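# Carry a limp 5.7 kg spare arm to another desk

## Task

Move the unpowered spare robot arm (5.7 kg, joints hanging loose) from the desk it is on to the other desk. It must end up at rest with nothing overhanging any edge. At no moment may any part of it drop, swing loose or slip from a hand by more than a few centimetres, including a part you are not holding while you hold another. The robot itself must not fall or be left tilted.

## Robot and tools

ROBOT. A Rainbow Robotics RB-Y1: a two-wheel drive base with rear casters (0.58 m wide, front edge 0.10 m ahead of the wheel axle, rear 0.57 m behind; spinning in place sweeps a 0.58 m radius), a bending torso (the lower part is called the leg), a head, and two seven-joint arms, each ending in a five-finger hand. Left names the robot's own left.

FRAMES. Base frame: metres, origin on the floor between the drive wheels, x forward, y left, z up. The left_hand and right_hand lines print each hand point in this frame plus an orientation quat_wxyz. The hand point sits 0.045 m in front of the palm; its +z runs along straight fingers, +y out of the palm, +x across the palm (right hand: toward the little finger; left hand: toward the thumb). The odometry frame is where the base frame was at the start; base_odometry counts wheel turns only (slip counts as travel), heading in rad, positive left.

move. Performs one action and returns state plus images. Either base and/or joints, optionally min_time_s; or target, optionally min_time_s. No action = just report.
- base: a single command object {x_m_s, turn_rad_s, for_s}, velocities held for for_s seconds, then braking. x_m_s is forward speed in m/s (0, or magnitude 0.005 to 1.5, negative = backward); turn_rad_s is left-positive turn rate in rad/s (0, or magnitude 0.02 to 1.509); for_s is 0.1 to 5 s. Missing velocity = 0. No sideways motion. Distance is roughly speed times for_s; coasting continues afterwards.
- joints: one flat object keyed by joint name, each value an absolute target (not an offset). Ranges in rad: torso_squat_rad 0 to 1.2, torso_shift_rad -0.3 to 0.6, torso_pitch_rad -0.2 to 1.4 (positive leans forward), torso_yaw_rad -1.5 to 1.5 (raise both arms sideways by 0.2 rad or more first). Combined torso limits also apply: squat+shift<=1.52, squat-shift+pitch<=1.57, shift+0.5pitch-0.4squat<=0.7, shift+0.3pitch-0.5squat<=0.39. Shoulder pitch -2.356 to 2.356 (negative swings forward/up); left_shoulder_roll_rad 0 to 3.141 and right_shoulder_roll_rad -3.141 to 0 (away from body); shoulder yaw -2.094 to 2.094; elbow -2.617 to 0.01 (negative bends); forearm roll -3.141 to 3.141; wrist pitch -1.57 to 1.919; hand roll -2.705 to 2.705; head_pan_rad -0.523 to 0.523 (left positive); head_tilt_rad -0.35 to 1.57 (positive looks down). Hand keys per side (left_hand_..., right_hand_...): little, ring, middle, index, thumb_bend on a -1 (closed) to +1 (open) scale; thumb_turn -1 in front of the palm, +1 beside it; force_limit -1 to 1 (about 0 to 10 N, 15 N for thumb motors), a setting only; speed -0.96 to 1, a setting only. Scenes start with force_limit 0 and speed -0.8.
- target: one hand only, {side: "left" or "right", x, y, z in metres in the base frame (-3 to 3), quat_wxyz as four numbers in the printed convention}. It is an absolute pose of the hand point, solved once into joint angles, so the path arcs; break long moves into short steps.
- min_time_s: 0.1 to 8 s, least duration of arm, head and torso motions.
- cameras: list from head_camera, left_wrist_camera, right_wrist_camera, or ["all"]; [] for none.
- blocking: true/omitted waits for rest; false returns in about 0.5 s while motion continues.

wait: seconds 0 to 10, optional cameras; returns early when running moves settle. stop: brakes all your running motions, optional cameras. zoom_image: camera name and region [x0, y0, x1, y1] in pixels (up to 504 by 504). show_instructions: shows reference images. finished_scene: optional scene 1; ends the scene for good.

RESULTS. The move line gives done or the worst status. Statuses: done, moving, off_target (rested away from goal, may still push), stopped, not_followed (arm-collision check withheld it), contact_stop (torso only), time_out, limit_stop_at_<name> (self-collision guard or built-in limit), torque_fault, limit_stop_at_motor_heat. A target reports reached (within 10 mm and 2 degrees), short with the error, or refused with a reason. A refusal or an uncommanded stop cancels the remaining move, wait and finished_scene calls of that reply. on_its_own lists what happened unasked. The pictures line orders the images. <side>_hand_stopped_by gives six words for little, ring, middle, index, thumb_bend, thumb_turn: moving, target, force, stalled or fault. <side>_<motor>_load_n is fingertip force in N (positive pushes open); a drop to about 0 means the grip is gone. lidar_m: 12 distances, 30-degree sectors starting straight ahead and going counter-clockwise, seen in a plane 0.23 m up. motor_effort: wheel effort in percent, peak in brackets. Also joint torques, external torque estimates, raw wrist force/torque (uncalibrated offsets), and motor temperatures.

CAUTIONS. A closed hand alone carries only about 0.3 kg, so the 5.7 kg arm needs support from underneath or both arms together, and its loose joints will flop wherever unsupported. Heavy loads can trigger a torso contact_stop, and weight held far forward can tip the robot with nothing to catch it; keep loads close and bend slowly. Contact torque at the joint limits (shoulders 60.9, elbow 31.3, forearm/wrist/hand 21.7 N m, held weight included) causes a 10 s torque fault. Never let the two arms collide or squeeze each other. For gentle grasps use speed -0.94 or lower; a closing target sent while load is at the force limit does nothing. The base does not stop on contact; drive slowly near desks, and a stalled wheel cuts the wheel motors for 2 s. Motors above 80 °C trigger a long brake stop; avoid holding stretched poses for long.

Each tool is called after ">>>" in YAML: its name, and indented under it one key for each argument.

Reference images:

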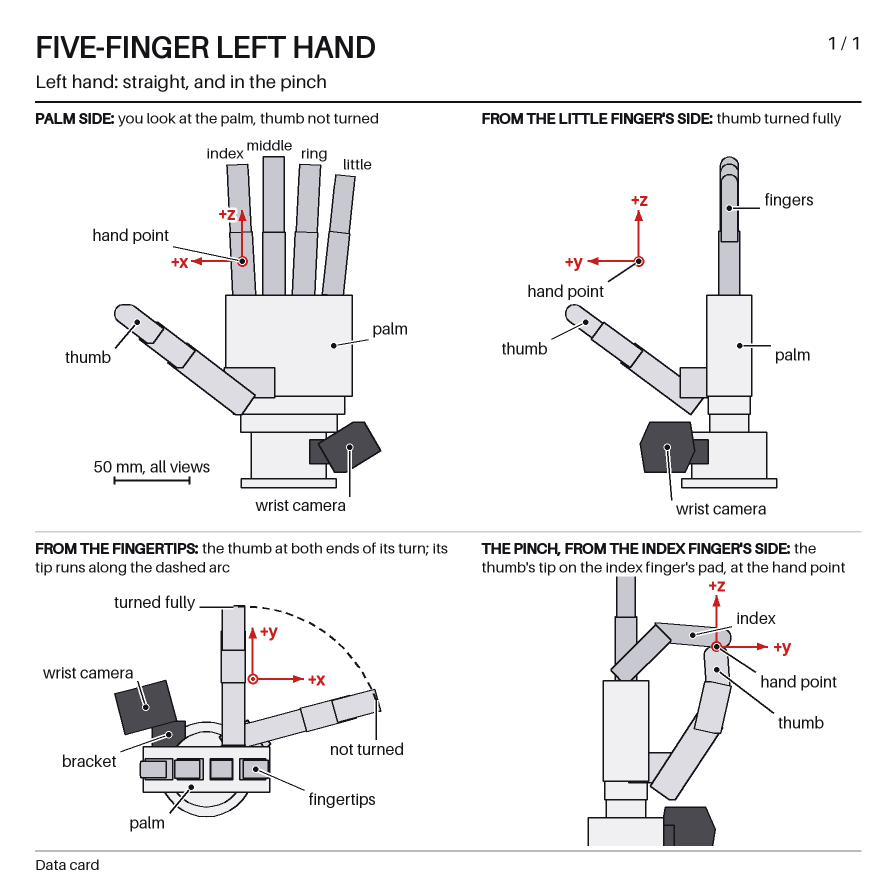

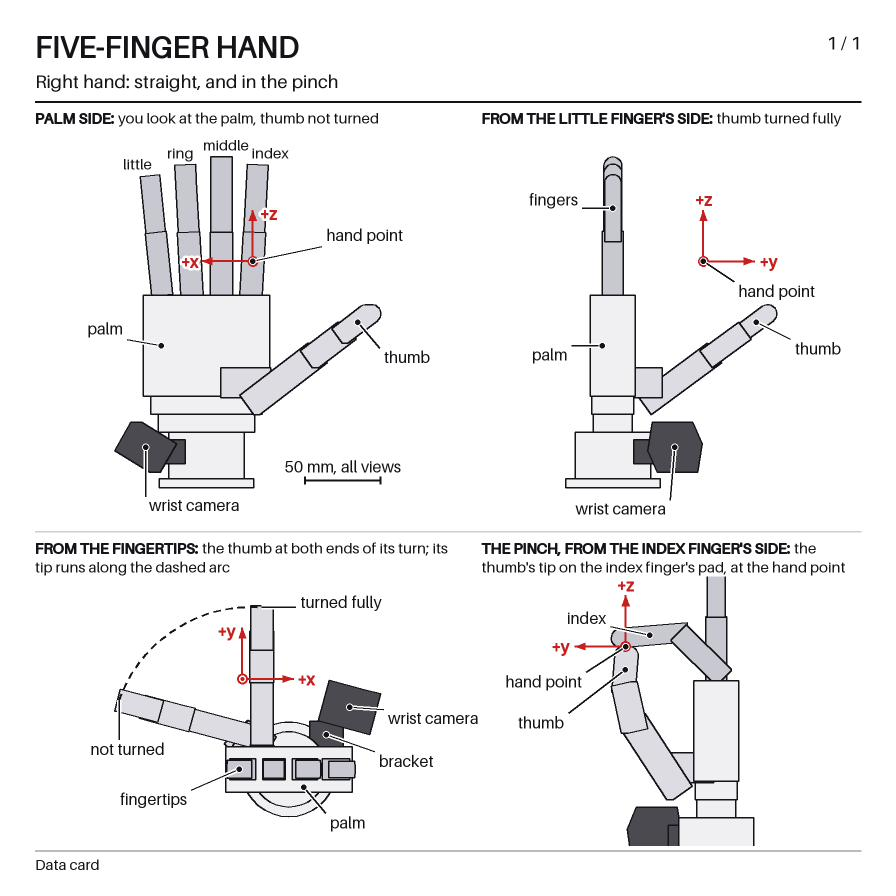

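## Session

>>> move:

Scene clock: 0.00 s.
Joint torques (N m): no reading
External joint torques (N m): no reading
Motor temperatures (°C): left_arm=[32 35 34 37 40 38 38] | right_arm=[34 30 38 36 37 40 44]
Wrist force (N): no reading
Wrist torque (N m): no reading
Wrist force, peak (N): no reading
base_odometry: x=+0.000 y=+0.000 heading=+0.000
lidar_m: 2.33 2.39 3.18 2.81 2.87 2.39 2.27 2.35 2.76 2.16 2.31 2.45
base_status: not commanded
joint_positions: torso_squat_rad=+0.350 torso_shift_rad=+0.000 torso_pitch_rad=+0.000 torso_yaw_rad=+0.000 left_shoulder_pitch_rad=+0.021 left_shoulder_roll_rad=+0.035 left_shoulder_yaw_rad=+0.040 left_elbow_rad=-0.265 left_forearm_roll_rad=+0.000 left_wrist_pitch_rad=+0.043 left_hand_roll_rad=-0.040 right_shoulder_pitch_rad=-0.032 right_shoulder_roll_rad=-0.020 right_shoulder_yaw_rad=+0.021 right_elbow_rad=-0.162 right_forearm_roll_rad=+0.038 right_wrist_pitch_rad=-0.038 right_hand_roll_rad=+0.050 head_pan_rad=+0.000 head_tilt_rad=+0.400 left_hand_little=+1.000 left_hand_ring=+1.000 left_hand_middle=+1.000 left_hand_index=+1.000 left_hand_thumb_turn=+1.000 left_hand_thumb_bend=+1.000 left_hand_force_limit=+0.000 left_hand_speed=-0.800 right_hand_little=+1.000 right_hand_ring=+1.000 right_hand_middle=+1.000 right_hand_index=+1.000 right_hand_thumb_turn=+1.000 right_hand_thumb_bend=+1.000 right_hand_force_limit=+0.000 right_hand_speed=-0.800
joint_status: not commanded
wheel_motors_off: 0
left_hand_stopped_by: target,target,target,target,target,target
right_hand_stopped_by: target,target,target,target,target,target
left_little_load_n: 0.0
left_ring_load_n: 0.0
left_middle_load_n: 0.0
left_index_load_n: 0.0
left_thumb_bend_load_n: 0.0
left_thumb_turn_load_n: 0.0
right_little_load_n: 0.0
right_ring_load_n: 0.0
right_middle_load_n: 0.0
right_index_load_n: 0.0
right_thumb_bend_load_n: 0.0
right_thumb_turn_load_n: 0.0
motor_effort: left_wheel=+1 right_wheel=-1
chest: x=-0.2280 y=-0.0008 z=+1.2475 quat_wxyz=(+1.000, +0.001, +0.000, +0.000) (m; base frame)
left_hand: x=-0.1738 y=+0.2235 z=+0.5116 quat_wxyz=(+0.087, -0.704, +0.703, -0.055) (m; base frame)
right_hand: x=-0.1689 y=-0.2088 z=+0.5111 quat_wxyz=(+0.072, -0.744, +0.659, -0.089) (m; base frame)
pictures: head_camera, left_wrist_camera, right_wrist_camera

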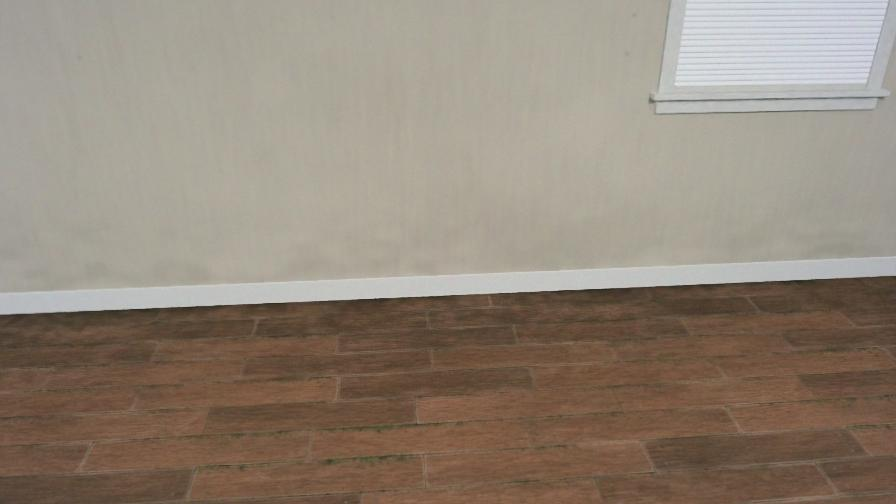

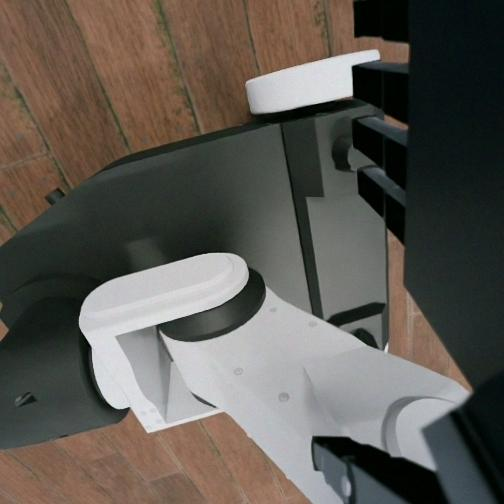

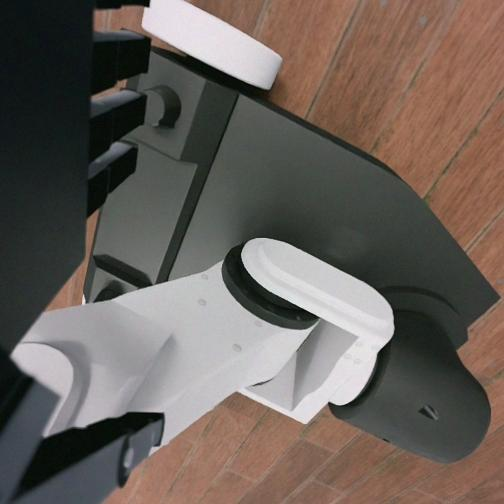

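>>> move:
  joints: {"head_pan_rad": 0.52, "head_tilt_rad": 0.45}
  cameras: ["head_camera"]

>>> move:
  base: {"turn_rad_s": 0.7, "for_s": 1.8}
  cameras: ["head_camera"]

>>> move:
  base: {"turn_rad_s": 0.7, "for_s": 1.6}
  cameras: ["head_camera"]

>>> move:
  base: {"turn_rad_s": 0.7, "for_s": 1.6}
  cameras: ["head_camera"]

>>> move:
  base: {"turn_rad_s": 0.7, "for_s": 1.6}
  cameras: ["head_camera"]

Scene clock: 8.70 s.
Joint torques (N m): left_arm=[-2.25 2.02 -0.31 -1.23 -0.04 -0.48 0.03] | right_arm=[-2.31 -1.05 -0.44 -0.86 -0.05 -0.4 0]
External joint torques (N m): left_arm=[-0.11 0.87 -0.42 0.01 -0.06 -0.03 0.03] | right_arm=[0.5 -0.13 -0.41 -0.01 -0.08 0.1 0]
Wrist force (N): left_arm=[-0.6 9.4 -0.2] | right_arm=[-0.8 -0.1 5.7]
Wrist torque (N m): left_arm=[1.25 0.07 0.41] | right_arm=[-1.17 0.33 -0.56]
Wrist force, peak (N): left_arm=[-0.2 9.7 -0.3] | right_arm=[-1.4 0.5 6.6]
move: done
base_odometry: x=+0.000 y=+0.000 heading=+0.000
lidar_m: 2.33 2.39 3.19 2.83 2.86 2.41 2.28 2.35 2.76 2.17 2.31 2.44
base_status: not commanded
joint_positions: torso_squat_rad=+0.350 torso_shift_rad=+0.000 torso_pitch_rad=+0.000 torso_yaw_rad=+0.000 left_shoulder_pitch_rad=+0.021 left_shoulder_roll_rad=+0.035 left_shoulder_yaw_rad=+0.040 left_elbow_rad=-0.265 left_forearm_roll_rad=+0.000 left_wrist_pitch_rad=+0.043 left_hand_roll_rad=-0.040 right_shoulder_pitch_rad=-0.032 right_shoulder_roll_rad=-0.020 right_shoulder_yaw_rad=+0.021 right_elbow_rad=-0.162 right_forearm_roll_rad=+0.038 right_wrist_pitch_rad=-0.038 right_hand_roll_rad=+0.050 head_pan_rad=+0.520 head_tilt_rad=+0.450 left_hand_little=+1.000 left_hand_ring=+1.000 left_hand_middle=+1.000 left_hand_index=+1.000 left_hand_thumb_turn=+1.000 left_hand_thumb_bend=+1.000 left_hand_force_limit=+0.000 left_hand_speed=-0.800 right_hand_little=+1.000 right_hand_ring=+1.000 right_hand_middle=+1.000 right_hand_index=+1.000 right_hand_thumb_turn=+1.000 right_hand_thumb_bend=+1.000 right_hand_force_limit=+0.000 right_hand_speed=-0.800
joint_status: all done
wheel_motors_off: 0
left_hand_stopped_by: target,target,target,target,target,target
right_hand_stopped_by: target,target,target,target,target,target
left_little_load_n: 0.0
left_ring_load_n: 0.0
left_middle_load_n: 0.0
left_index_load_n: 0.0
left_thumb_bend_load_n: 0.0
left_thumb_turn_load_n: 0.0
right_little_load_n: 0.0
right_ring_load_n: 0.0
right_middle_load_n: 0.0
right_index_load_n: 0.0
right_thumb_bend_load_n: 0.0
right_thumb_turn_load_n: 0.0
motor_effort: left_wheel=+1(3) right_wheel=-1(1)
chest: x=-0.2280 y=-0.0008 z=+1.2475 quat_wxyz=(+1.000, +0.001, +0.000, +0.000) (m; base frame)
left_hand: x=-0.1738 y=+0.2235 z=+0.5116 quat_wxyz=(+0.087, -0.704, +0.703, -0.055) (m; base frame)
right_hand: x=-0.1689 y=-0.2088 z=+0.5111 quat_wxyz=(+0.072, -0.744, +0.659, -0.089) (m; base frame)
pictures: head_camera
camera_calibration:
head_camera: T_world_to_cam=[[0.472337, -0.881305, 0.014082, 0.0668875], [-0.439002, -0.249078, -0.863271, 1.229], [0.764313, 0.401573, -0.504544, 0.828825], [0, 0, 0, 1]] pos_world=[-0.12554, 0.0322318, 1.4782]

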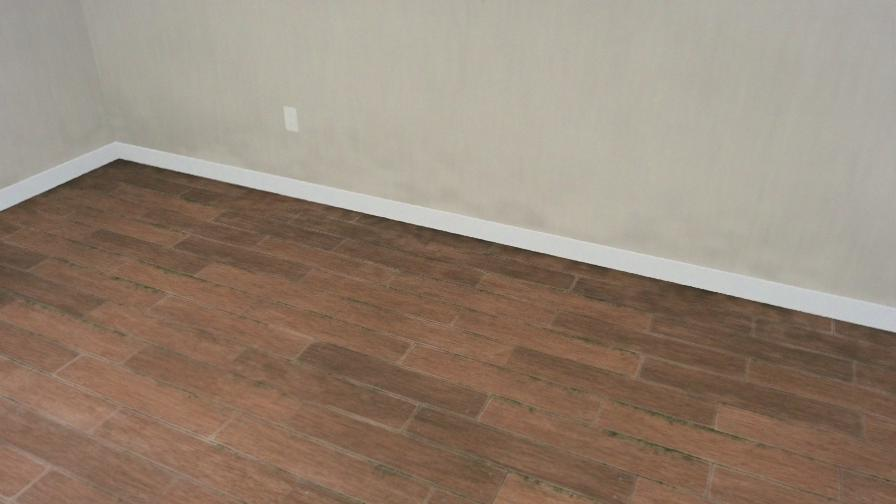

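Scene clock: 12.27 s.
Joint torques (N m): left_arm=[-1.91 1.37 0.29 -1.29 0.15 -0.53 0.14] | right_arm=[-2.74 -1.2 0.03 -0.89 -0.09 -0.58 0.12]
External joint torques (N m): left_arm=[0.23 0.21 0.18 -0.05 0.13 -0.07 0.14] | right_arm=[0.07 -0.28 0.06 -0.04 -0.12 -0.07 0.12]
Wrist force (N): left_arm=[-0.2 9.0 -0.1] | right_arm=[-1.0 -0.2 5.2]
Wrist torque (N m): left_arm=[1.25 0.02 0.46] | right_arm=[-1.17 0.42 -0.59]
Wrist force, peak (N): left_arm=[-1.0 9.9 0.2] | right_arm=[-0.6 0.5 6.7]
move: done
base_odometry: x=+0.000 y=+0.000 heading=+1.260
lidar_m: 2.79 2.85 2.78 2.30 2.29 2.51 2.15 2.31 2.86 2.34 2.33 2.57
base_status: done (sent for 1.8 of 1.8 s)
joint_positions: torso_squat_rad=+0.350 torso_shift_rad=+0.000 torso_pitch_rad=+0.000 torso_yaw_rad=+0.000 left_shoulder_pitch_rad=+0.021 left_shoulder_roll_rad=+0.035 left_shoulder_yaw_rad=+0.040 left_elbow_rad=-0.265 left_forearm_roll_rad=+0.000 left_wrist_pitch_rad=+0.043 left_hand_roll_rad=-0.040 right_shoulder_pitch_rad=-0.032 right_shoulder_roll_rad=-0.020 right_shoulder_yaw_rad=+0.021 right_elbow_rad=-0.162 right_forearm_roll_rad=+0.038 right_wrist_pitch_rad=-0.038 right_hand_roll_rad=+0.050 head_pan_rad=+0.520 head_tilt_rad=+0.450 left_hand_little=+1.000 left_hand_ring=+1.000 left_hand_middle=+1.000 left_hand_index=+1.000 left_hand_thumb_turn=+1.000 left_hand_thumb_bend=+1.000 left_hand_force_limit=+0.000 left_hand_speed=-0.800 right_hand_little=+1.000 right_hand_ring=+1.000 right_hand_middle=+1.000 right_hand_index=+1.000 right_hand_thumb_turn=+1.000 right_hand_thumb_bend=+1.000 right_hand_force_limit=+0.000 right_hand_speed=-0.800
joint_status: not commanded
wheel_motors_off: 0
left_hand_stopped_by: target,target,target,target,target,target
right_hand_stopped_by: target,target,target,target,target,target
left_little_load_n: 0.0
left_ring_load_n: 0.0
left_middle_load_n: 0.0
left_index_load_n: 0.0
left_thumb_bend_load_n: 0.0
left_thumb_turn_load_n: 0.0
right_little_load_n: 0.0
right_ring_load_n: -0.5
right_middle_load_n: 0.0
right_index_load_n: 0.0
right_thumb_bend_load_n: 0.0
right_thumb_turn_load_n: 0.0
motor_effort: left_wheel=+5(34) right_wheel=+9(28)
chest: x=-0.2280 y=-0.0008 z=+1.2475 quat_wxyz=(+1.000, +0.001, +0.000, +0.000) (m; base frame)
left_hand: x=-0.1738 y=+0.2235 z=+0.5116 quat_wxyz=(+0.087, -0.704, +0.703, -0.055) (m; base frame)
right_hand: x=-0.1689 y=-0.2088 z=+0.5111 quat_wxyz=(+0.072, -0.744, +0.659, -0.089) (m; base frame)
pictures: head_camera
camera_calibration:
head_camera: T_world_to_cam=[[0.472337, -0.881305, 0.014082, 0.0668875], [-0.439002, -0.249078, -0.863271, 1.229], [0.764313, 0.401573, -0.504544, 0.828825], [0, 0, 0, 1]] pos_world=[-0.12554, 0.0322318, 1.4782]

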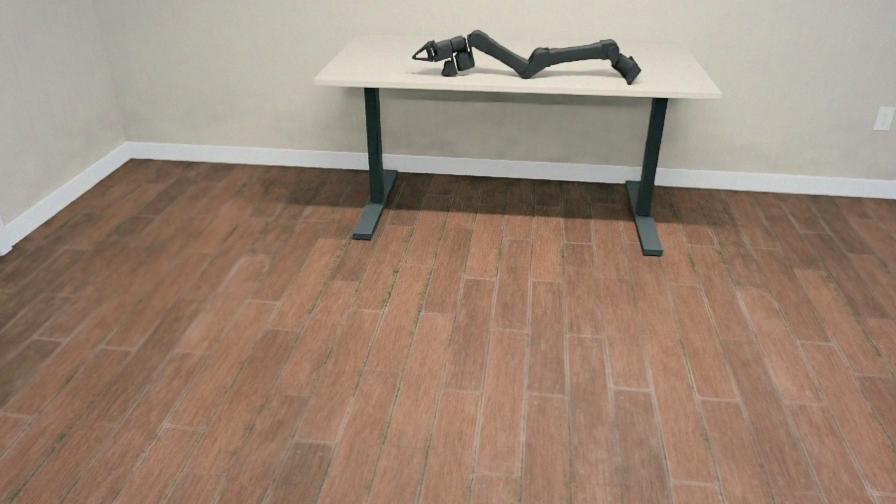

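Scene clock: 15.63 s.
Joint torques (N m): left_arm=[-2.34 1.68 0.23 -1.45 0.09 -0.55 0.06] | right_arm=[-2.68 -1.61 -0.14 -1.14 0.14 -0.53 0.21]
External joint torques (N m): left_arm=[-0.2 0.52 0.12 -0.2 0.07 -0.1 0.06] | right_arm=[0.13 -0.69 -0.11 -0.29 0.1 -0.02 0.21]
Wrist force (N): left_arm=[-0.3 9.4 -0.5] | right_arm=[-0.8 -0.3 5.8]
Wrist torque (N m): left_arm=[1.31 -0.02 0.40] | right_arm=[-1.19 0.34 -0.58]
Wrist force, peak (N): left_arm=[-0.7 9.7 0.0] | right_arm=[-1.8 0.3 6.6]
move: done
base_odometry: x=+0.000 y=+0.000 heading=+2.379
lidar_m: 2.63 2.28 2.27 2.64 2.15 2.32 2.73 2.33 2.33 2.67 2.81 2.87
base_status: done (sent for 1.6 of 1.6 s)
joint_positions: torso_squat_rad=+0.350 torso_shift_rad=+0.000 torso_pitch_rad=+0.000 torso_yaw_rad=+0.000 left_shoulder_pitch_rad=+0.021 left_shoulder_roll_rad=+0.035 left_shoulder_yaw_rad=+0.040 left_elbow_rad=-0.265 left_forearm_roll_rad=+0.000 left_wrist_pitch_rad=+0.043 left_hand_roll_rad=-0.040 right_shoulder_pitch_rad=-0.032 right_shoulder_roll_rad=-0.020 right_shoulder_yaw_rad=+0.021 right_elbow_rad=-0.162 right_forearm_roll_rad=+0.038 right_wrist_pitch_rad=-0.038 right_hand_roll_rad=+0.050 head_pan_rad=+0.520 head_tilt_rad=+0.450 left_hand_little=+1.000 left_hand_ring=+1.000 left_hand_middle=+1.000 left_hand_index=+1.000 left_hand_thumb_turn=+1.000 left_hand_thumb_bend=+1.000 left_hand_force_limit=+0.000 left_hand_speed=-0.800 right_hand_little=+1.000 right_hand_ring=+1.000 right_hand_middle=+1.000 right_hand_index=+1.000 right_hand_thumb_turn=+1.000 right_hand_thumb_bend=+1.000 right_hand_force_limit=+0.000 right_hand_speed=-0.800
joint_status: not commanded
wheel_motors_off: 0
left_hand_stopped_by: target,target,target,target,target,target
right_hand_stopped_by: target,target,target,target,target,target
left_little_load_n: 0.0
left_ring_load_n: 0.0
left_middle_load_n: 0.0
left_index_load_n: 0.0
left_thumb_bend_load_n: 0.0
left_thumb_turn_load_n: 0.0
right_little_load_n: 0.0
right_ring_load_n: 0.0
right_middle_load_n: 0.0
right_index_load_n: 0.0
right_thumb_bend_load_n: 0.0
right_thumb_turn_load_n: 0.0
motor_effort: left_wheel=+6(10) right_wheel=+10(27)
chest: x=-0.2280 y=-0.0008 z=+1.2475 quat_wxyz=(+1.000, +0.001, +0.000, +0.000) (m; base frame)
left_hand: x=-0.1739 y=+0.2235 z=+0.5116 quat_wxyz=(+0.087, -0.704, +0.703, -0.055) (m; base frame)
right_hand: x=-0.1689 y=-0.2088 z=+0.5111 quat_wxyz=(+0.072, -0.744, +0.659, -0.089) (m; base frame)
pictures: head_camera
camera_calibration:
head_camera: T_world_to_cam=[[0.472337, -0.881305, 0.014082, 0.0668875], [-0.439002, -0.249078, -0.863271, 1.229], [0.764313, 0.401573, -0.504544, 0.828825], [0, 0, 0, 1]] pos_world=[-0.12554, 0.0322318, 1.4782]

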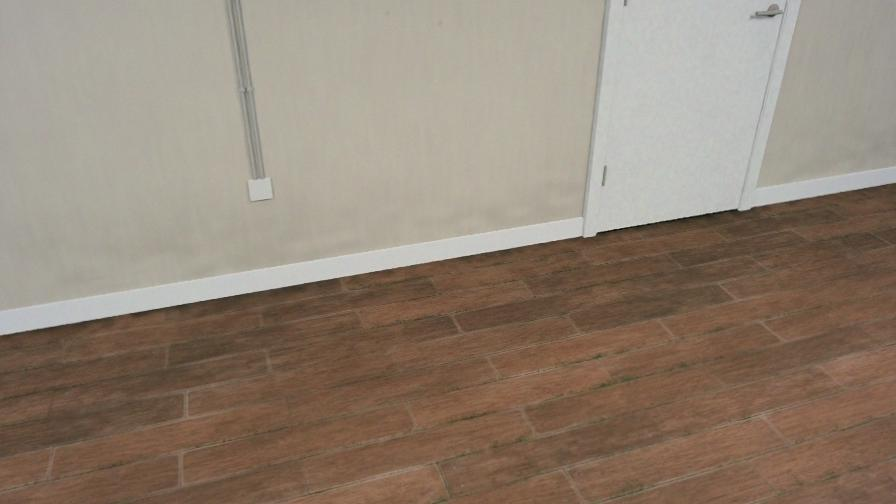

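Scene clock: 19.10 s.
Joint torques (N m): left_arm=[-2.79 2.11 -0.09 -1.36 -0.12 -0.48 -0.05] | right_arm=[-2.64 -0.91 -0.56 -0.82 0 -0.47 0.11]
External joint torques (N m): left_arm=[-0.65 0.95 -0.2 -0.12 -0.14 -0.03 -0.05] | right_arm=[0.17 0.01 -0.52 0.03 -0.03 0.03 0.11]
Wrist force (N): left_arm=[-0.2 8.8 -0.6] | right_arm=[-0.7 0.0 6.3]
Wrist torque (N m): left_arm=[1.21 0.03 0.47] | right_arm=[-1.20 0.31 -0.61]
Wrist force, peak (N): left_arm=[-0.2 9.8 0.1] | right_arm=[-1.4 -0.3 6.4]
move: done
base_odometry: x=+0.000 y=+0.000 heading=-2.785
lidar_m: 2.28 2.73 2.16 2.33 2.64 2.34 2.34 2.82 2.81 2.86 2.57 2.28
base_status: done (sent for 1.6 of 1.6 s)
joint_positions: torso_squat_rad=+0.350 torso_shift_rad=+0.000 torso_pitch_rad=+0.000 torso_yaw_rad=+0.000 left_shoulder_pitch_rad=+0.021 left_shoulder_roll_rad=+0.035 left_shoulder_yaw_rad=+0.040 left_elbow_rad=-0.265 left_forearm_roll_rad=+0.000 left_wrist_pitch_rad=+0.043 left_hand_roll_rad=-0.040 right_shoulder_pitch_rad=-0.032 right_shoulder_roll_rad=-0.020 right_shoulder_yaw_rad=+0.021 right_elbow_rad=-0.162 right_forearm_roll_rad=+0.038 right_wrist_pitch_rad=-0.038 right_hand_roll_rad=+0.050 head_pan_rad=+0.520 head_tilt_rad=+0.450 left_hand_little=+1.000 left_hand_ring=+1.000 left_hand_middle=+1.000 left_hand_index=+1.000 left_hand_thumb_turn=+1.000 left_hand_thumb_bend=+1.000 left_hand_force_limit=+0.000 left_hand_speed=-0.800 right_hand_little=+1.000 right_hand_ring=+1.000 right_hand_middle=+1.000 right_hand_index=+1.000 right_hand_thumb_turn=+1.000 right_hand_thumb_bend=+1.000 right_hand_force_limit=+0.000 right_hand_speed=-0.800
joint_status: not commanded
wheel_motors_off: 0
left_hand_stopped_by: target,target,target,target,target,target
right_hand_stopped_by: target,target,target,target,target,target
left_little_load_n: 0.0
left_ring_load_n: 0.0
left_middle_load_n: 0.0
left_index_load_n: 0.0
left_thumb_bend_load_n: 0.0
left_thumb_turn_load_n: 0.0
right_little_load_n: 0.0
right_ring_load_n: 0.0
right_middle_load_n: 0.0
right_index_load_n: 0.0
right_thumb_bend_load_n: 0.0
right_thumb_turn_load_n: 0.0
motor_effort: left_wheel=+5(11) right_wheel=+10(27)
chest: x=-0.2280 y=-0.0008 z=+1.2475 quat_wxyz=(+1.000, +0.001, +0.000, +0.000) (m; base frame)
left_hand: x=-0.1739 y=+0.2235 z=+0.5116 quat_wxyz=(+0.087, -0.704, +0.703, -0.055) (m; base frame)
right_hand: x=-0.1689 y=-0.2088 z=+0.5111 quat_wxyz=(+0.072, -0.744, +0.659, -0.089) (m; base frame)
pictures: head_camera
camera_calibration:
head_camera: T_world_to_cam=[[0.472337, -0.881305, 0.014082, 0.0668875], [-0.439002, -0.249078, -0.863271, 1.229], [0.764313, 0.401573, -0.504544, 0.828825], [0, 0, 0, 1]] pos_world=[-0.12554, 0.0322318, 1.4782]

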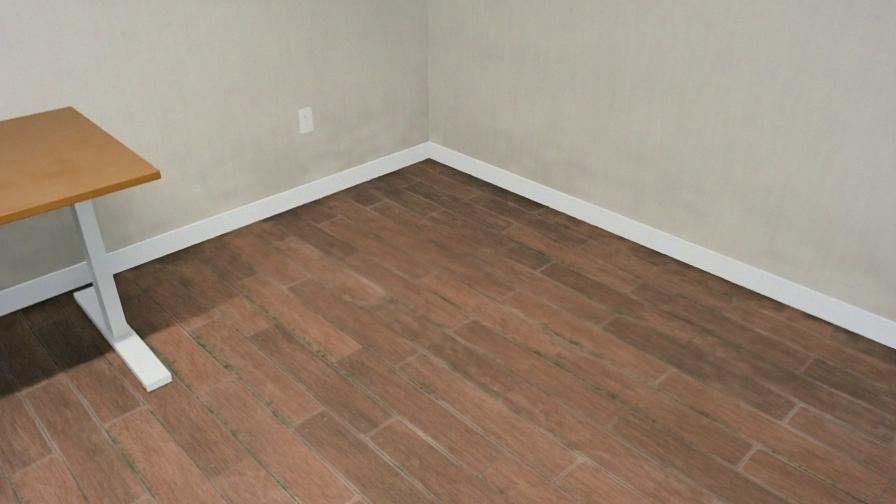

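Scene clock: 22.47 s.
Joint torques (N m): left_arm=[-2.37 2.42 0.43 -1.44 0.16 -0.71 -0.06] | right_arm=[-2.74 -1.88 -0.57 -0.74 0.02 -0.39 0.26]
External joint torques (N m): left_arm=[-0.23 1.26 0.32 -0.2 0.14 -0.26 -0.06] | right_arm=[0.07 -0.96 -0.54 0.11 -0.01 0.11 0.26]
Wrist force (N): left_arm=[-0.8 8.8 0.0] | right_arm=[-0.8 0.6 6.0]
Wrist torque (N m): left_arm=[1.20 0.11 0.41] | right_arm=[-1.10 0.35 -0.54]
Wrist force, peak (N): left_arm=[-0.6 9.9 0.0] | right_arm=[-0.9 -0.1 6.5]
move: done
base_odometry: x=+0.000 y=+0.000 heading=-1.665
lidar_m: 2.15 2.32 2.53 2.32 2.35 2.95 2.82 2.84 2.48 2.28 2.32 2.84
base_status: done (sent for 1.6 of 1.6 s)
joint_positions: torso_squat_rad=+0.350 torso_shift_rad=+0.000 torso_pitch_rad=+0.000 torso_yaw_rad=+0.000 left_shoulder_pitch_rad=+0.021 left_shoulder_roll_rad=+0.035 left_shoulder_yaw_rad=+0.040 left_elbow_rad=-0.265 left_forearm_roll_rad=+0.000 left_wrist_pitch_rad=+0.043 left_hand_roll_rad=-0.040 right_shoulder_pitch_rad=-0.032 right_shoulder_roll_rad=-0.020 right_shoulder_yaw_rad=+0.021 right_elbow_rad=-0.162 right_forearm_roll_rad=+0.038 right_wrist_pitch_rad=-0.038 right_hand_roll_rad=+0.050 head_pan_rad=+0.520 head_tilt_rad=+0.450 left_hand_little=+1.000 left_hand_ring=+1.000 left_hand_middle=+1.000 left_hand_index=+1.000 left_hand_thumb_turn=+1.000 left_hand_thumb_bend=+1.000 left_hand_force_limit=+0.000 left_hand_speed=-0.800 right_hand_little=+1.000 right_hand_ring=+1.000 right_hand_middle=+1.000 right_hand_index=+1.000 right_hand_thumb_turn=+1.000 right_hand_thumb_bend=+1.000 right_hand_force_limit=+0.000 right_hand_speed=-0.800
joint_status: not commanded
wheel_motors_off: 0
left_hand_stopped_by: target,target,target,target,target,target
right_hand_stopped_by: target,target,target,target,target,target
left_little_load_n: 0.0
left_ring_load_n: 0.0
left_middle_load_n: -0.5
left_index_load_n: 0.0
left_thumb_bend_load_n: 0.0
left_thumb_turn_load_n: 0.0
right_little_load_n: 0.0
right_ring_load_n: 0.0
right_middle_load_n: -0.5
right_index_load_n: 0.0
right_thumb_bend_load_n: -0.5
right_thumb_turn_load_n: 0.0
motor_effort: left_wheel=+5(13) right_wheel=+11(27)
chest: x=-0.2280 y=-0.0008 z=+1.2475 quat_wxyz=(+1.000, +0.001, +0.000, +0.000) (m; base frame)
left_hand: x=-0.1739 y=+0.2235 z=+0.5116 quat_wxyz=(+0.087, -0.704, +0.703, -0.055) (m; base frame)
right_hand: x=-0.1689 y=-0.2088 z=+0.5111 quat_wxyz=(+0.072, -0.744, +0.659, -0.089) (m; base frame)
pictures: head_camera
camera_calibration:
head_camera: T_world_to_cam=[[0.472337, -0.881305, 0.014082, 0.0668875], [-0.439002, -0.249078, -0.863271, 1.229], [0.764313, 0.401573, -0.504544, 0.828825], [0, 0, 0, 1]] pos_world=[-0.12554, 0.0322318, 1.4782]

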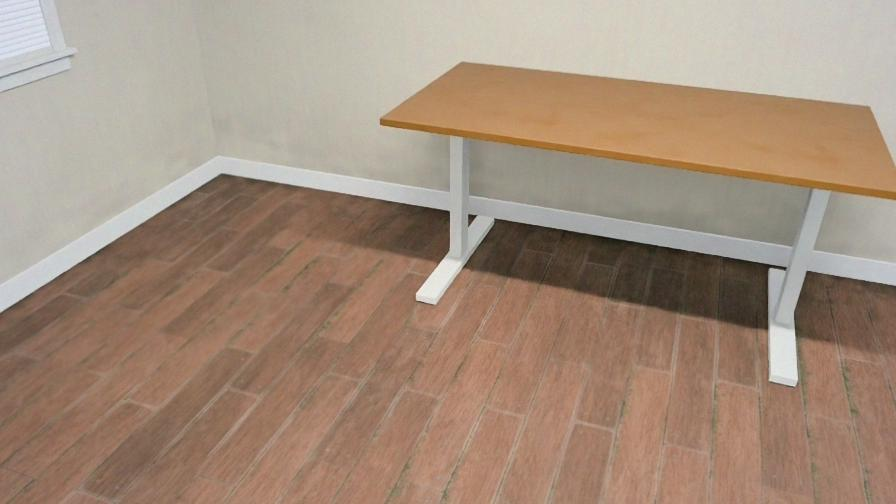

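>>> move:
  base: {"turn_rad_s": 1.0, "for_s": 3.32}
  joints: {"head_pan_rad": 0.0, "head_tilt_rad": 0.5}
  cameras: ["head_camera"]

>>> move:
  base: {"x_m_s": 0.4, "for_s": 3.2}
  cameras: ["head_camera"]

Scene clock: 62.13 s.
Joint torques (N m): left_arm=[-2.59 1.27 0 -1.07 0 -0.66 -0.12] | right_arm=[-2.51 -1.73 -0.54 -1.06 0.21 -0.61 0.12]
External joint torques (N m): left_arm=[-0.45 0.12 -0.11 0.17 -0.01 -0.21 -0.12] | right_arm=[0.31 -0.81 -0.51 -0.21 0.18 -0.11 0.12]
Wrist force (N): left_arm=[-0.4 9.2 -0.1] | right_arm=[-1.3 -0.2 5.6]
Wrist torque (N m): left_arm=[1.25 0.08 0.44] | right_arm=[-1.18 0.41 -0.60]
Wrist force, peak (N): left_arm=[-0.5 9.9 -0.3] | right_arm=[-1.2 -0.5 7.0]
move: done
base_odometry: x=+0.000 y=+0.000 heading=+1.668
lidar_m: 2.81 3.02 2.32 2.28 2.42 2.68 2.16 2.32 2.39 2.31 2.48 3.28
base_status: done (sent for 3.33 of 3.33 s)
joint_positions: torso_squat_rad=+0.350 torso_shift_rad=+0.000 torso_pitch_rad=+0.000 torso_yaw_rad=+0.000 left_shoulder_pitch_rad=+0.021 left_shoulder_roll_rad=+0.035 left_shoulder_yaw_rad=+0.040 left_elbow_rad=-0.265 left_forearm_roll_rad=+0.000 left_wrist_pitch_rad=+0.043 left_hand_roll_rad=-0.040 right_shoulder_pitch_rad=-0.032 right_shoulder_roll_rad=-0.020 right_shoulder_yaw_rad=+0.021 right_elbow_rad=-0.162 right_forearm_roll_rad=+0.038 right_wrist_pitch_rad=-0.038 right_hand_roll_rad=+0.050 head_pan_rad=+0.000 head_tilt_rad=+0.500 left_hand_little=+1.000 left_hand_ring=+1.000 left_hand_middle=+1.000 left_hand_index=+1.000 left_hand_thumb_turn=+1.000 left_hand_thumb_bend=+1.000 left_hand_force_limit=+0.000 left_hand_speed=-0.800 right_hand_little=+1.000 right_hand_ring=+1.000 right_hand_middle=+1.000 right_hand_index=+1.000 right_hand_thumb_turn=+1.000 right_hand_thumb_bend=+1.000 right_hand_force_limit=+0.000 right_hand_speed=-0.800
joint_status: all done
wheel_motors_off: 0
left_hand_stopped_by: target,target,target,target,target,target
right_hand_stopped_by: target,target,target,target,target,target
left_little_load_n: 0.0
left_ring_load_n: 0.0
left_middle_load_n: 0.0
left_index_load_n: 0.0
left_thumb_bend_load_n: 0.0
left_thumb_turn_load_n: 0.0
right_little_load_n: 0.0
right_ring_load_n: 0.0
right_middle_load_n: 0.0
right_index_load_n: 0.0
right_thumb_bend_load_n: 0.0
right_thumb_turn_load_n: 0.0
motor_effort: left_wheel=+4(11) right_wheel=+11(31)
chest: x=-0.2281 y=-0.0008 z=+1.2475 quat_wxyz=(+1.000, +0.001, +0.000, +0.000) (m; base frame)
left_hand: x=-0.1739 y=+0.2235 z=+0.5116 quat_wxyz=(+0.087, -0.704, +0.703, -0.055) (m; base frame)
right_hand: x=-0.1689 y=-0.2088 z=+0.5111 quat_wxyz=(+0.072, -0.744, +0.659, -0.089) (m; base frame)
pictures: head_camera
camera_calibration:
head_camera: T_world_to_cam=[[-0.0270739, -0.999516, 0.0153259, -0.0379516], [-0.547703, 0.00200668, -0.83667, 1.16836], [0.836235, -0.0310459, -0.547492, 0.905505], [0, 0, 0, 1]] pos_world=[-0.118327, -0.0121655, 1.47387]

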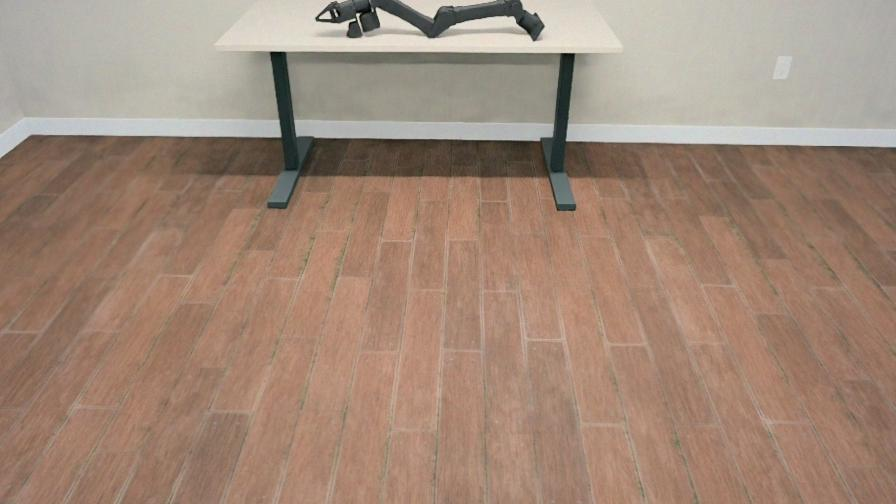

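Scene clock: 66.87 s.
Joint torques (N m): left_arm=[-2.43 2.25 0.1 -0.86 0.11 -0.52 -0.02] | right_arm=[-2.4 -0.9 -0.17 -0.87 -0.03 -0.54 0.07]
External joint torques (N m): left_arm=[-0.29 1.1 0 0.39 0.09 -0.07 -0.02] | right_arm=[0.4 0.02 -0.14 -0.02 -0.07 -0.04 0.07]
Wrist force (N): left_arm=[0.3 8.8 -0.1] | right_arm=[-0.9 0.1 5.6]
Wrist torque (N m): left_arm=[1.22 -0.07 0.50] | right_arm=[-1.13 0.39 -0.58]
Wrist force, peak (N): left_arm=[-0.4 10.0 0.1] | right_arm=[-1.2 0.3 6.7]
move: done
base_odometry: x=-0.124 y=+1.274 heading=+1.669
lidar_m: 1.93 1.61 2.22 2.17 2.34 3.36 3.42 3.24 2.48 2.42 2.56 1.57
base_status: done (sent for 3.2 of 3.2 s)
joint_positions: torso_squat_rad=+0.350 torso_shift_rad=+0.000 torso_pitch_rad=+0.000 torso_yaw_rad=+0.000 left_shoulder_pitch_rad=+0.021 left_shoulder_roll_rad=+0.035 left_shoulder_yaw_rad=+0.040 left_elbow_rad=-0.265 left_forearm_roll_rad=+0.000 left_wrist_pitch_rad=+0.043 left_hand_roll_rad=-0.040 right_shoulder_pitch_rad=-0.032 right_shoulder_roll_rad=-0.020 right_shoulder_yaw_rad=+0.021 right_elbow_rad=-0.162 right_forearm_roll_rad=+0.038 right_wrist_pitch_rad=-0.038 right_hand_roll_rad=+0.050 head_pan_rad=+0.000 head_tilt_rad=+0.500 left_hand_little=+1.000 left_hand_ring=+1.000 left_hand_middle=+1.000 left_hand_index=+1.000 left_hand_thumb_turn=+1.000 left_hand_thumb_bend=+1.000 left_hand_force_limit=+0.000 left_hand_speed=-0.800 right_hand_little=+1.000 right_hand_ring=+1.000 right_hand_middle=+1.000 right_hand_index=+1.000 right_hand_thumb_turn=+1.000 right_hand_thumb_bend=+1.000 right_hand_force_limit=+0.000 right_hand_speed=-0.800
joint_status: not commanded
wheel_motors_off: 0
left_hand_stopped_by: target,target,target,target,target,target
right_hand_stopped_by: target,target,target,target,target,target
left_little_load_n: 0.0
left_ring_load_n: 0.0
left_middle_load_n: 0.0
left_index_load_n: 0.0
left_thumb_bend_load_n: 0.0
left_thumb_turn_load_n: 0.0
right_little_load_n: 0.0
right_ring_load_n: 0.0
right_middle_load_n: 0.0
right_index_load_n: 0.0
right_thumb_bend_load_n: 0.0
right_thumb_turn_load_n: 0.0
motor_effort: left_wheel=+9(33) right_wheel=-7(32)
chest: x=-0.2280 y=-0.0008 z=+1.2475 quat_wxyz=(+1.000, +0.001, +0.000, +0.000) (m; base frame)
left_hand: x=-0.1738 y=+0.2235 z=+0.5116 quat_wxyz=(+0.087, -0.704, +0.703, -0.055) (m; base frame)
right_hand: x=-0.1689 y=-0.2088 z=+0.5111 quat_wxyz=(+0.072, -0.744, +0.659, -0.089) (m; base frame)
pictures: head_camera
camera_calibration:
head_camera: T_world_to_cam=[[-0.027073, -0.999516, 0.0153297, -0.0379502], [-0.547819, 0.00200731, -0.836595, 1.16826], [0.836159, -0.031047, -0.547608, 0.905445], [0, 0, 0, 1]] pos_world=[-0.118128, -0.0121655, 1.47377]

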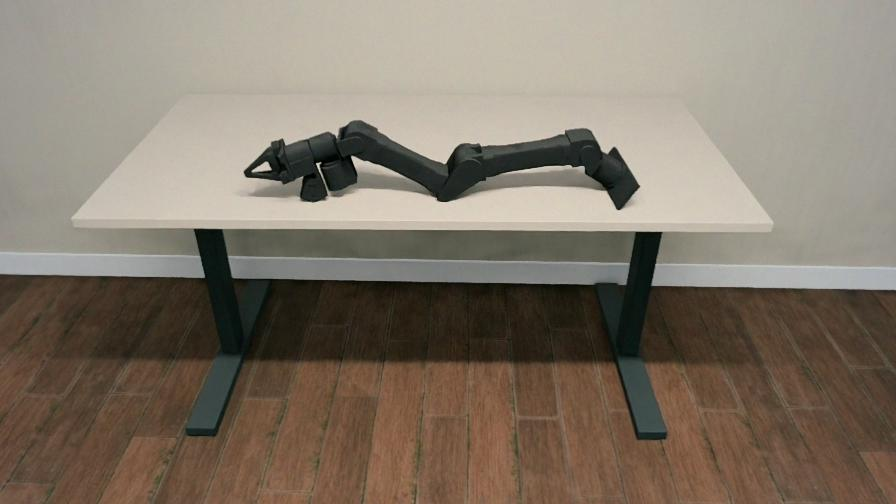

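>>> zoom_image:
  camera: "head_camera"
  region: [220, 100, 460, 240]

>>> zoom_image:
  camera: "head_camera"
  region: [420, 100, 660, 240]

Scaled by 2.100 from the camera's 896x504 image, which has a finer 1280x720 frame.

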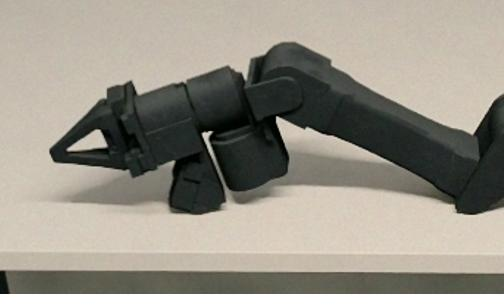

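Scaled by 2.100 from the camera's 896x504 image, which has a finer 1280x720 frame.

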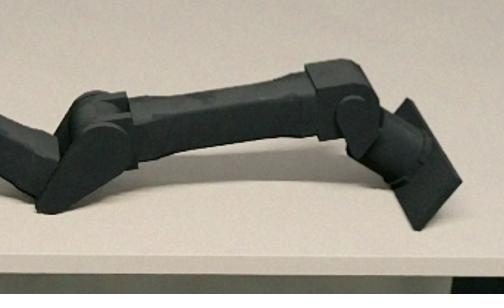

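>>> move:
  base: {"turn_rad_s": -0.3, "for_s": 0.6}

>>> move:
  base: {"x_m_s": 0.3, "for_s": 2.6}

>>> move:
  base: {"turn_rad_s": 0.3, "for_s": 0.6}
  joints: {"head_tilt_rad": 0.85}
  cameras: ["head_camera"]

Scene clock: 211.53 s.
Joint torques (N m): left_arm=[-1.7 2.36 0.38 -1.36 0.07 -0.76 0.09] | right_arm=[-3 -1.08 0 -0.91 -0.03 -0.75 -0.06]
External joint torques (N m): left_arm=[0.44 1.22 0.27 -0.12 0.06 -0.31 0.09] | right_arm=[-0.19 -0.14 0.03 -0.06 -0.07 -0.24 -0.06]
Wrist force (N): left_arm=[-0.4 9.3 -0.7] | right_arm=[-1.3 -0.1 5.7]
Wrist torque (N m): left_arm=[1.33 0.02 0.41] | right_arm=[-1.16 0.44 -0.60]
Wrist force, peak (N): left_arm=[-0.6 9.9 -0.6] | right_arm=[-1.1 -0.6 6.8]
move: done
base_odometry: x=-0.124 y=+1.274 heading=+1.489
lidar_m: 1.58 1.63 2.32 2.16 2.24 2.85 3.89 3.56 2.61 2.41 2.44 2.08
base_status: done (sent for 0.6 of 0.6 s)
joint_positions: torso_squat_rad=+0.350 torso_shift_rad=+0.000 torso_pitch_rad=+0.000 torso_yaw_rad=+0.000 left_shoulder_pitch_rad=+0.021 left_shoulder_roll_rad=+0.035 left_shoulder_yaw_rad=+0.040 left_elbow_rad=-0.265 left_forearm_roll_rad=+0.000 left_wrist_pitch_rad=+0.043 left_hand_roll_rad=-0.040 right_shoulder_pitch_rad=-0.032 right_shoulder_roll_rad=-0.020 right_shoulder_yaw_rad=+0.021 right_elbow_rad=-0.162 right_forearm_roll_rad=+0.038 right_wrist_pitch_rad=-0.038 right_hand_roll_rad=+0.050 head_pan_rad=+0.000 head_tilt_rad=+0.500 left_hand_little=+1.000 left_hand_ring=+1.000 left_hand_middle=+1.000 left_hand_index=+1.000 left_hand_thumb_turn=+1.000 left_hand_thumb_bend=+1.000 left_hand_force_limit=+0.000 left_hand_speed=-0.800 right_hand_little=+1.000 right_hand_ring=+1.000 right_hand_middle=+1.000 right_hand_index=+1.000 right_hand_thumb_turn=+1.000 right_hand_thumb_bend=+1.000 right_hand_force_limit=+0.000 right_hand_speed=-0.800
joint_status: not commanded
wheel_motors_off: 0
left_hand_stopped_by: target,target,target,target,target,target
right_hand_stopped_by: target,target,target,target,target,target
left_little_load_n: 0.0
left_ring_load_n: 0.0
left_middle_load_n: 0.0
left_index_load_n: 0.0
left_thumb_bend_load_n: 0.0
left_thumb_turn_load_n: 0.0
right_little_load_n: 0.0
right_ring_load_n: 0.5
right_middle_load_n: 0.0
right_index_load_n: 0.0
right_thumb_bend_load_n: 0.0
right_thumb_turn_load_n: 0.0
motor_effort: left_wheel=-5(26) right_wheel=-11(33)
chest: x=-0.2280 y=-0.0007 z=+1.2475 quat_wxyz=(+1.000, +0.001, +0.000, +0.000) (m; base frame)
left_hand: x=-0.1738 y=+0.2235 z=+0.5116 quat_wxyz=(+0.087, -0.704, +0.703, -0.055) (m; base frame)
right_hand: x=-0.1689 y=-0.2088 z=+0.5111 quat_wxyz=(+0.072, -0.744, +0.659, -0.089) (m; base frame)
pictures: none

Scene clock: 215.30 s.
Joint torques (N m): left_arm=[-1.85 2.55 0.15 -1.08 0.09 -0.66 0.07] | right_arm=[-2.2 -1.48 0.12 -0.59 0.01 -0.45 0.07]
External joint torques (N m): left_arm=[0.29 1.4 0.05 0.16 0.07 -0.21 0.07] | right_arm=[0.61 -0.55 0.15 0.26 -0.03 0.05 0.07]
Wrist force (N): left_arm=[-0.6 8.7 0.0] | right_arm=[-0.6 0.0 6.1]
Wrist torque (N m): left_arm=[1.17 0.09 0.44] | right_arm=[-1.16 0.28 -0.58]
Wrist force, peak (N): left_arm=[-0.5 9.8 0.1] | right_arm=[-1.4 0.1 6.6]
move: done
base_odometry: x=-0.060 y=+2.052 heading=+1.488
lidar_m: 1.15 1.17 1.03 2.26 2.29 2.94 4.20 3.79 2.52 2.33 1.88 0.85
base_status: done (sent for 2.6 of 2.6 s)
joint_positions: torso_squat_rad=+0.350 torso_shift_rad=+0.000 torso_pitch_rad=+0.000 torso_yaw_rad=+0.000 left_shoulder_pitch_rad=+0.021 left_shoulder_roll_rad=+0.035 left_shoulder_yaw_rad=+0.040 left_elbow_rad=-0.265 left_forearm_roll_rad=+0.000 left_wrist_pitch_rad=+0.043 left_hand_roll_rad=-0.040 right_shoulder_pitch_rad=-0.032 right_shoulder_roll_rad=-0.020 right_shoulder_yaw_rad=+0.021 right_elbow_rad=-0.162 right_forearm_roll_rad=+0.038 right_wrist_pitch_rad=-0.038 right_hand_roll_rad=+0.050 head_pan_rad=+0.000 head_tilt_rad=+0.500 left_hand_little=+1.000 left_hand_ring=+1.000 left_hand_middle=+1.000 left_hand_index=+1.000 left_hand_thumb_turn=+1.000 left_hand_thumb_bend=+1.000 left_hand_force_limit=+0.000 left_hand_speed=-0.800 right_hand_little=+1.000 right_hand_ring=+1.000 right_hand_middle=+1.000 right_hand_index=+1.000 right_hand_thumb_turn=+1.000 right_hand_thumb_bend=+1.000 right_hand_force_limit=+0.000 right_hand_speed=-0.800
joint_status: not commanded
wheel_motors_off: 0
left_hand_stopped_by: target,target,target,target,target,target
right_hand_stopped_by: target,target,target,target,target,target
left_little_load_n: 0.0
left_ring_load_n: 0.0
left_middle_load_n: 0.0
left_index_load_n: 0.0
left_thumb_bend_load_n: 0.0
left_thumb_turn_load_n: 0.0
right_little_load_n: 0.0
right_ring_load_n: 0.0
right_middle_load_n: 0.0
right_index_load_n: 0.0
right_thumb_bend_load_n: 0.0
right_thumb_turn_load_n: 0.0
motor_effort: left_wheel=-7(29) right_wheel=+7(32)
chest: x=-0.2280 y=-0.0007 z=+1.2475 quat_wxyz=(+1.000, +0.001, +0.000, +0.000) (m; base frame)
left_hand: x=-0.1738 y=+0.2235 z=+0.5116 quat_wxyz=(+0.087, -0.704, +0.703, -0.055) (m; base frame)
right_hand: x=-0.1689 y=-0.2088 z=+0.5111 quat_wxyz=(+0.072, -0.744, +0.659, -0.089) (m; base frame)
pictures: none

Scene clock: 217.07 s.
Joint torques (N m): left_arm=[-2.11 1.77 0.56 -1.44 -0.01 -0.28 0.06] | right_arm=[-2.43 -1.69 -0.48 -0.56 -0.03 -0.51 0.2]
External joint torques (N m): left_arm=[0.03 0.62 0.45 -0.19 -0.03 0.17 0.06] | right_arm=[0.38 -0.77 -0.45 0.29 -0.07 -0.01 0.2]
Wrist force (N): left_arm=[-0.4 9.5 -0.1] | right_arm=[-0.9 0.1 5.9]
Wrist torque (N m): left_arm=[1.30 0.06 0.43] | right_arm=[-1.15 0.33 -0.58]
Wrist force, peak (N): left_arm=[-0.6 9.7 0.2] | right_arm=[-1.1 -0.2 6.3]
move: done
base_odometry: x=-0.060 y=+2.052 heading=+1.668
lidar_m: 1.15 1.02 1.77 2.26 2.41 3.49 4.19 3.13 2.39 2.33 1.55 0.85
base_status: done (sent for 0.6 of 0.6 s)
joint_positions: torso_squat_rad=+0.350 torso_shift_rad=+0.000 torso_pitch_rad=+0.000 torso_yaw_rad=+0.000 left_shoulder_pitch_rad=+0.021 left_shoulder_roll_rad=+0.035 left_shoulder_yaw_rad=+0.040 left_elbow_rad=-0.265 left_forearm_roll_rad=+0.000 left_wrist_pitch_rad=+0.043 left_hand_roll_rad=-0.040 right_shoulder_pitch_rad=-0.032 right_shoulder_roll_rad=-0.020 right_shoulder_yaw_rad=+0.021 right_elbow_rad=-0.162 right_forearm_roll_rad=+0.038 right_wrist_pitch_rad=-0.038 right_hand_roll_rad=+0.050 head_pan_rad=+0.000 head_tilt_rad=+0.850 left_hand_little=+1.000 left_hand_ring=+1.000 left_hand_middle=+1.000 left_hand_index=+1.000 left_hand_thumb_turn=+1.000 left_hand_thumb_bend=+1.000 left_hand_force_limit=+0.000 left_hand_speed=-0.800 right_hand_little=+1.000 right_hand_ring=+1.000 right_hand_middle=+1.000 right_hand_index=+1.000 right_hand_thumb_turn=+1.000 right_hand_thumb_bend=+1.000 right_hand_force_limit=+0.000 right_hand_speed=-0.800
joint_status: all done
wheel_motors_off: 0
left_hand_stopped_by: target,target,target,target,target,target
right_hand_stopped_by: target,target,target,target,target,target
left_little_load_n: 0.0
left_ring_load_n: 0.0
left_middle_load_n: 0.0
left_index_load_n: 0.0
left_thumb_bend_load_n: -0.5
left_thumb_turn_load_n: 0.0
right_little_load_n: 0.0
right_ring_load_n: 0.0
right_middle_load_n: 0.0
right_index_load_n: 0.0
right_thumb_bend_load_n: 0.0
right_thumb_turn_load_n: 0.0
motor_effort: left_wheel=-11(32) right_wheel=-4(26)
chest: x=-0.2280 y=-0.0008 z=+1.2475 quat_wxyz=(+1.000, +0.001, +0.000, +0.000) (m; base frame)
left_hand: x=-0.1738 y=+0.2235 z=+0.5116 quat_wxyz=(+0.087, -0.704, +0.703, -0.055) (m; base frame)
right_hand: x=-0.1689 y=-0.2088 z=+0.5111 quat_wxyz=(+0.072, -0.744, +0.659, -0.089) (m; base frame)
pictures: head_camera
camera_calibration:
head_camera: T_world_to_cam=[[-0.019834, -0.999526, 0.0235633, -0.048411], [-0.801474, 0.00180583, -0.598027, 0.770717], [0.597701, -0.0307467, -0.80113, 1.22339], [0, 0, 0, 1]] pos_world=[-0.114473, -0.0121646, 1.44215]

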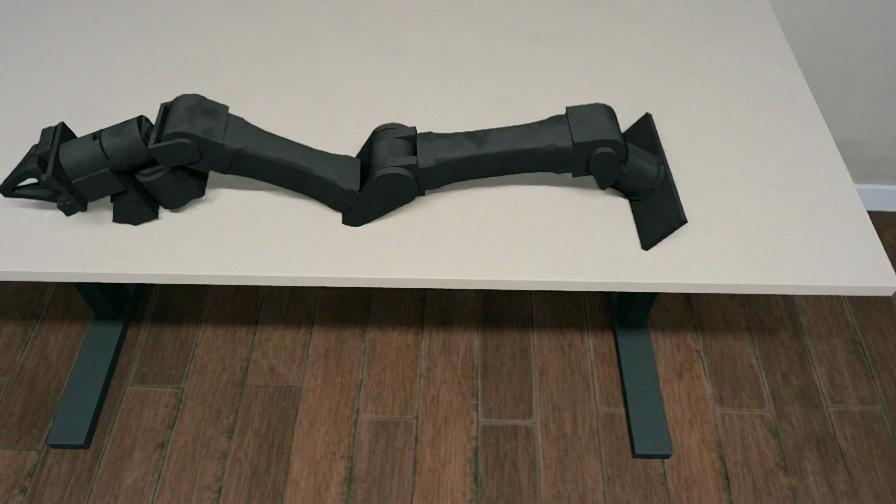

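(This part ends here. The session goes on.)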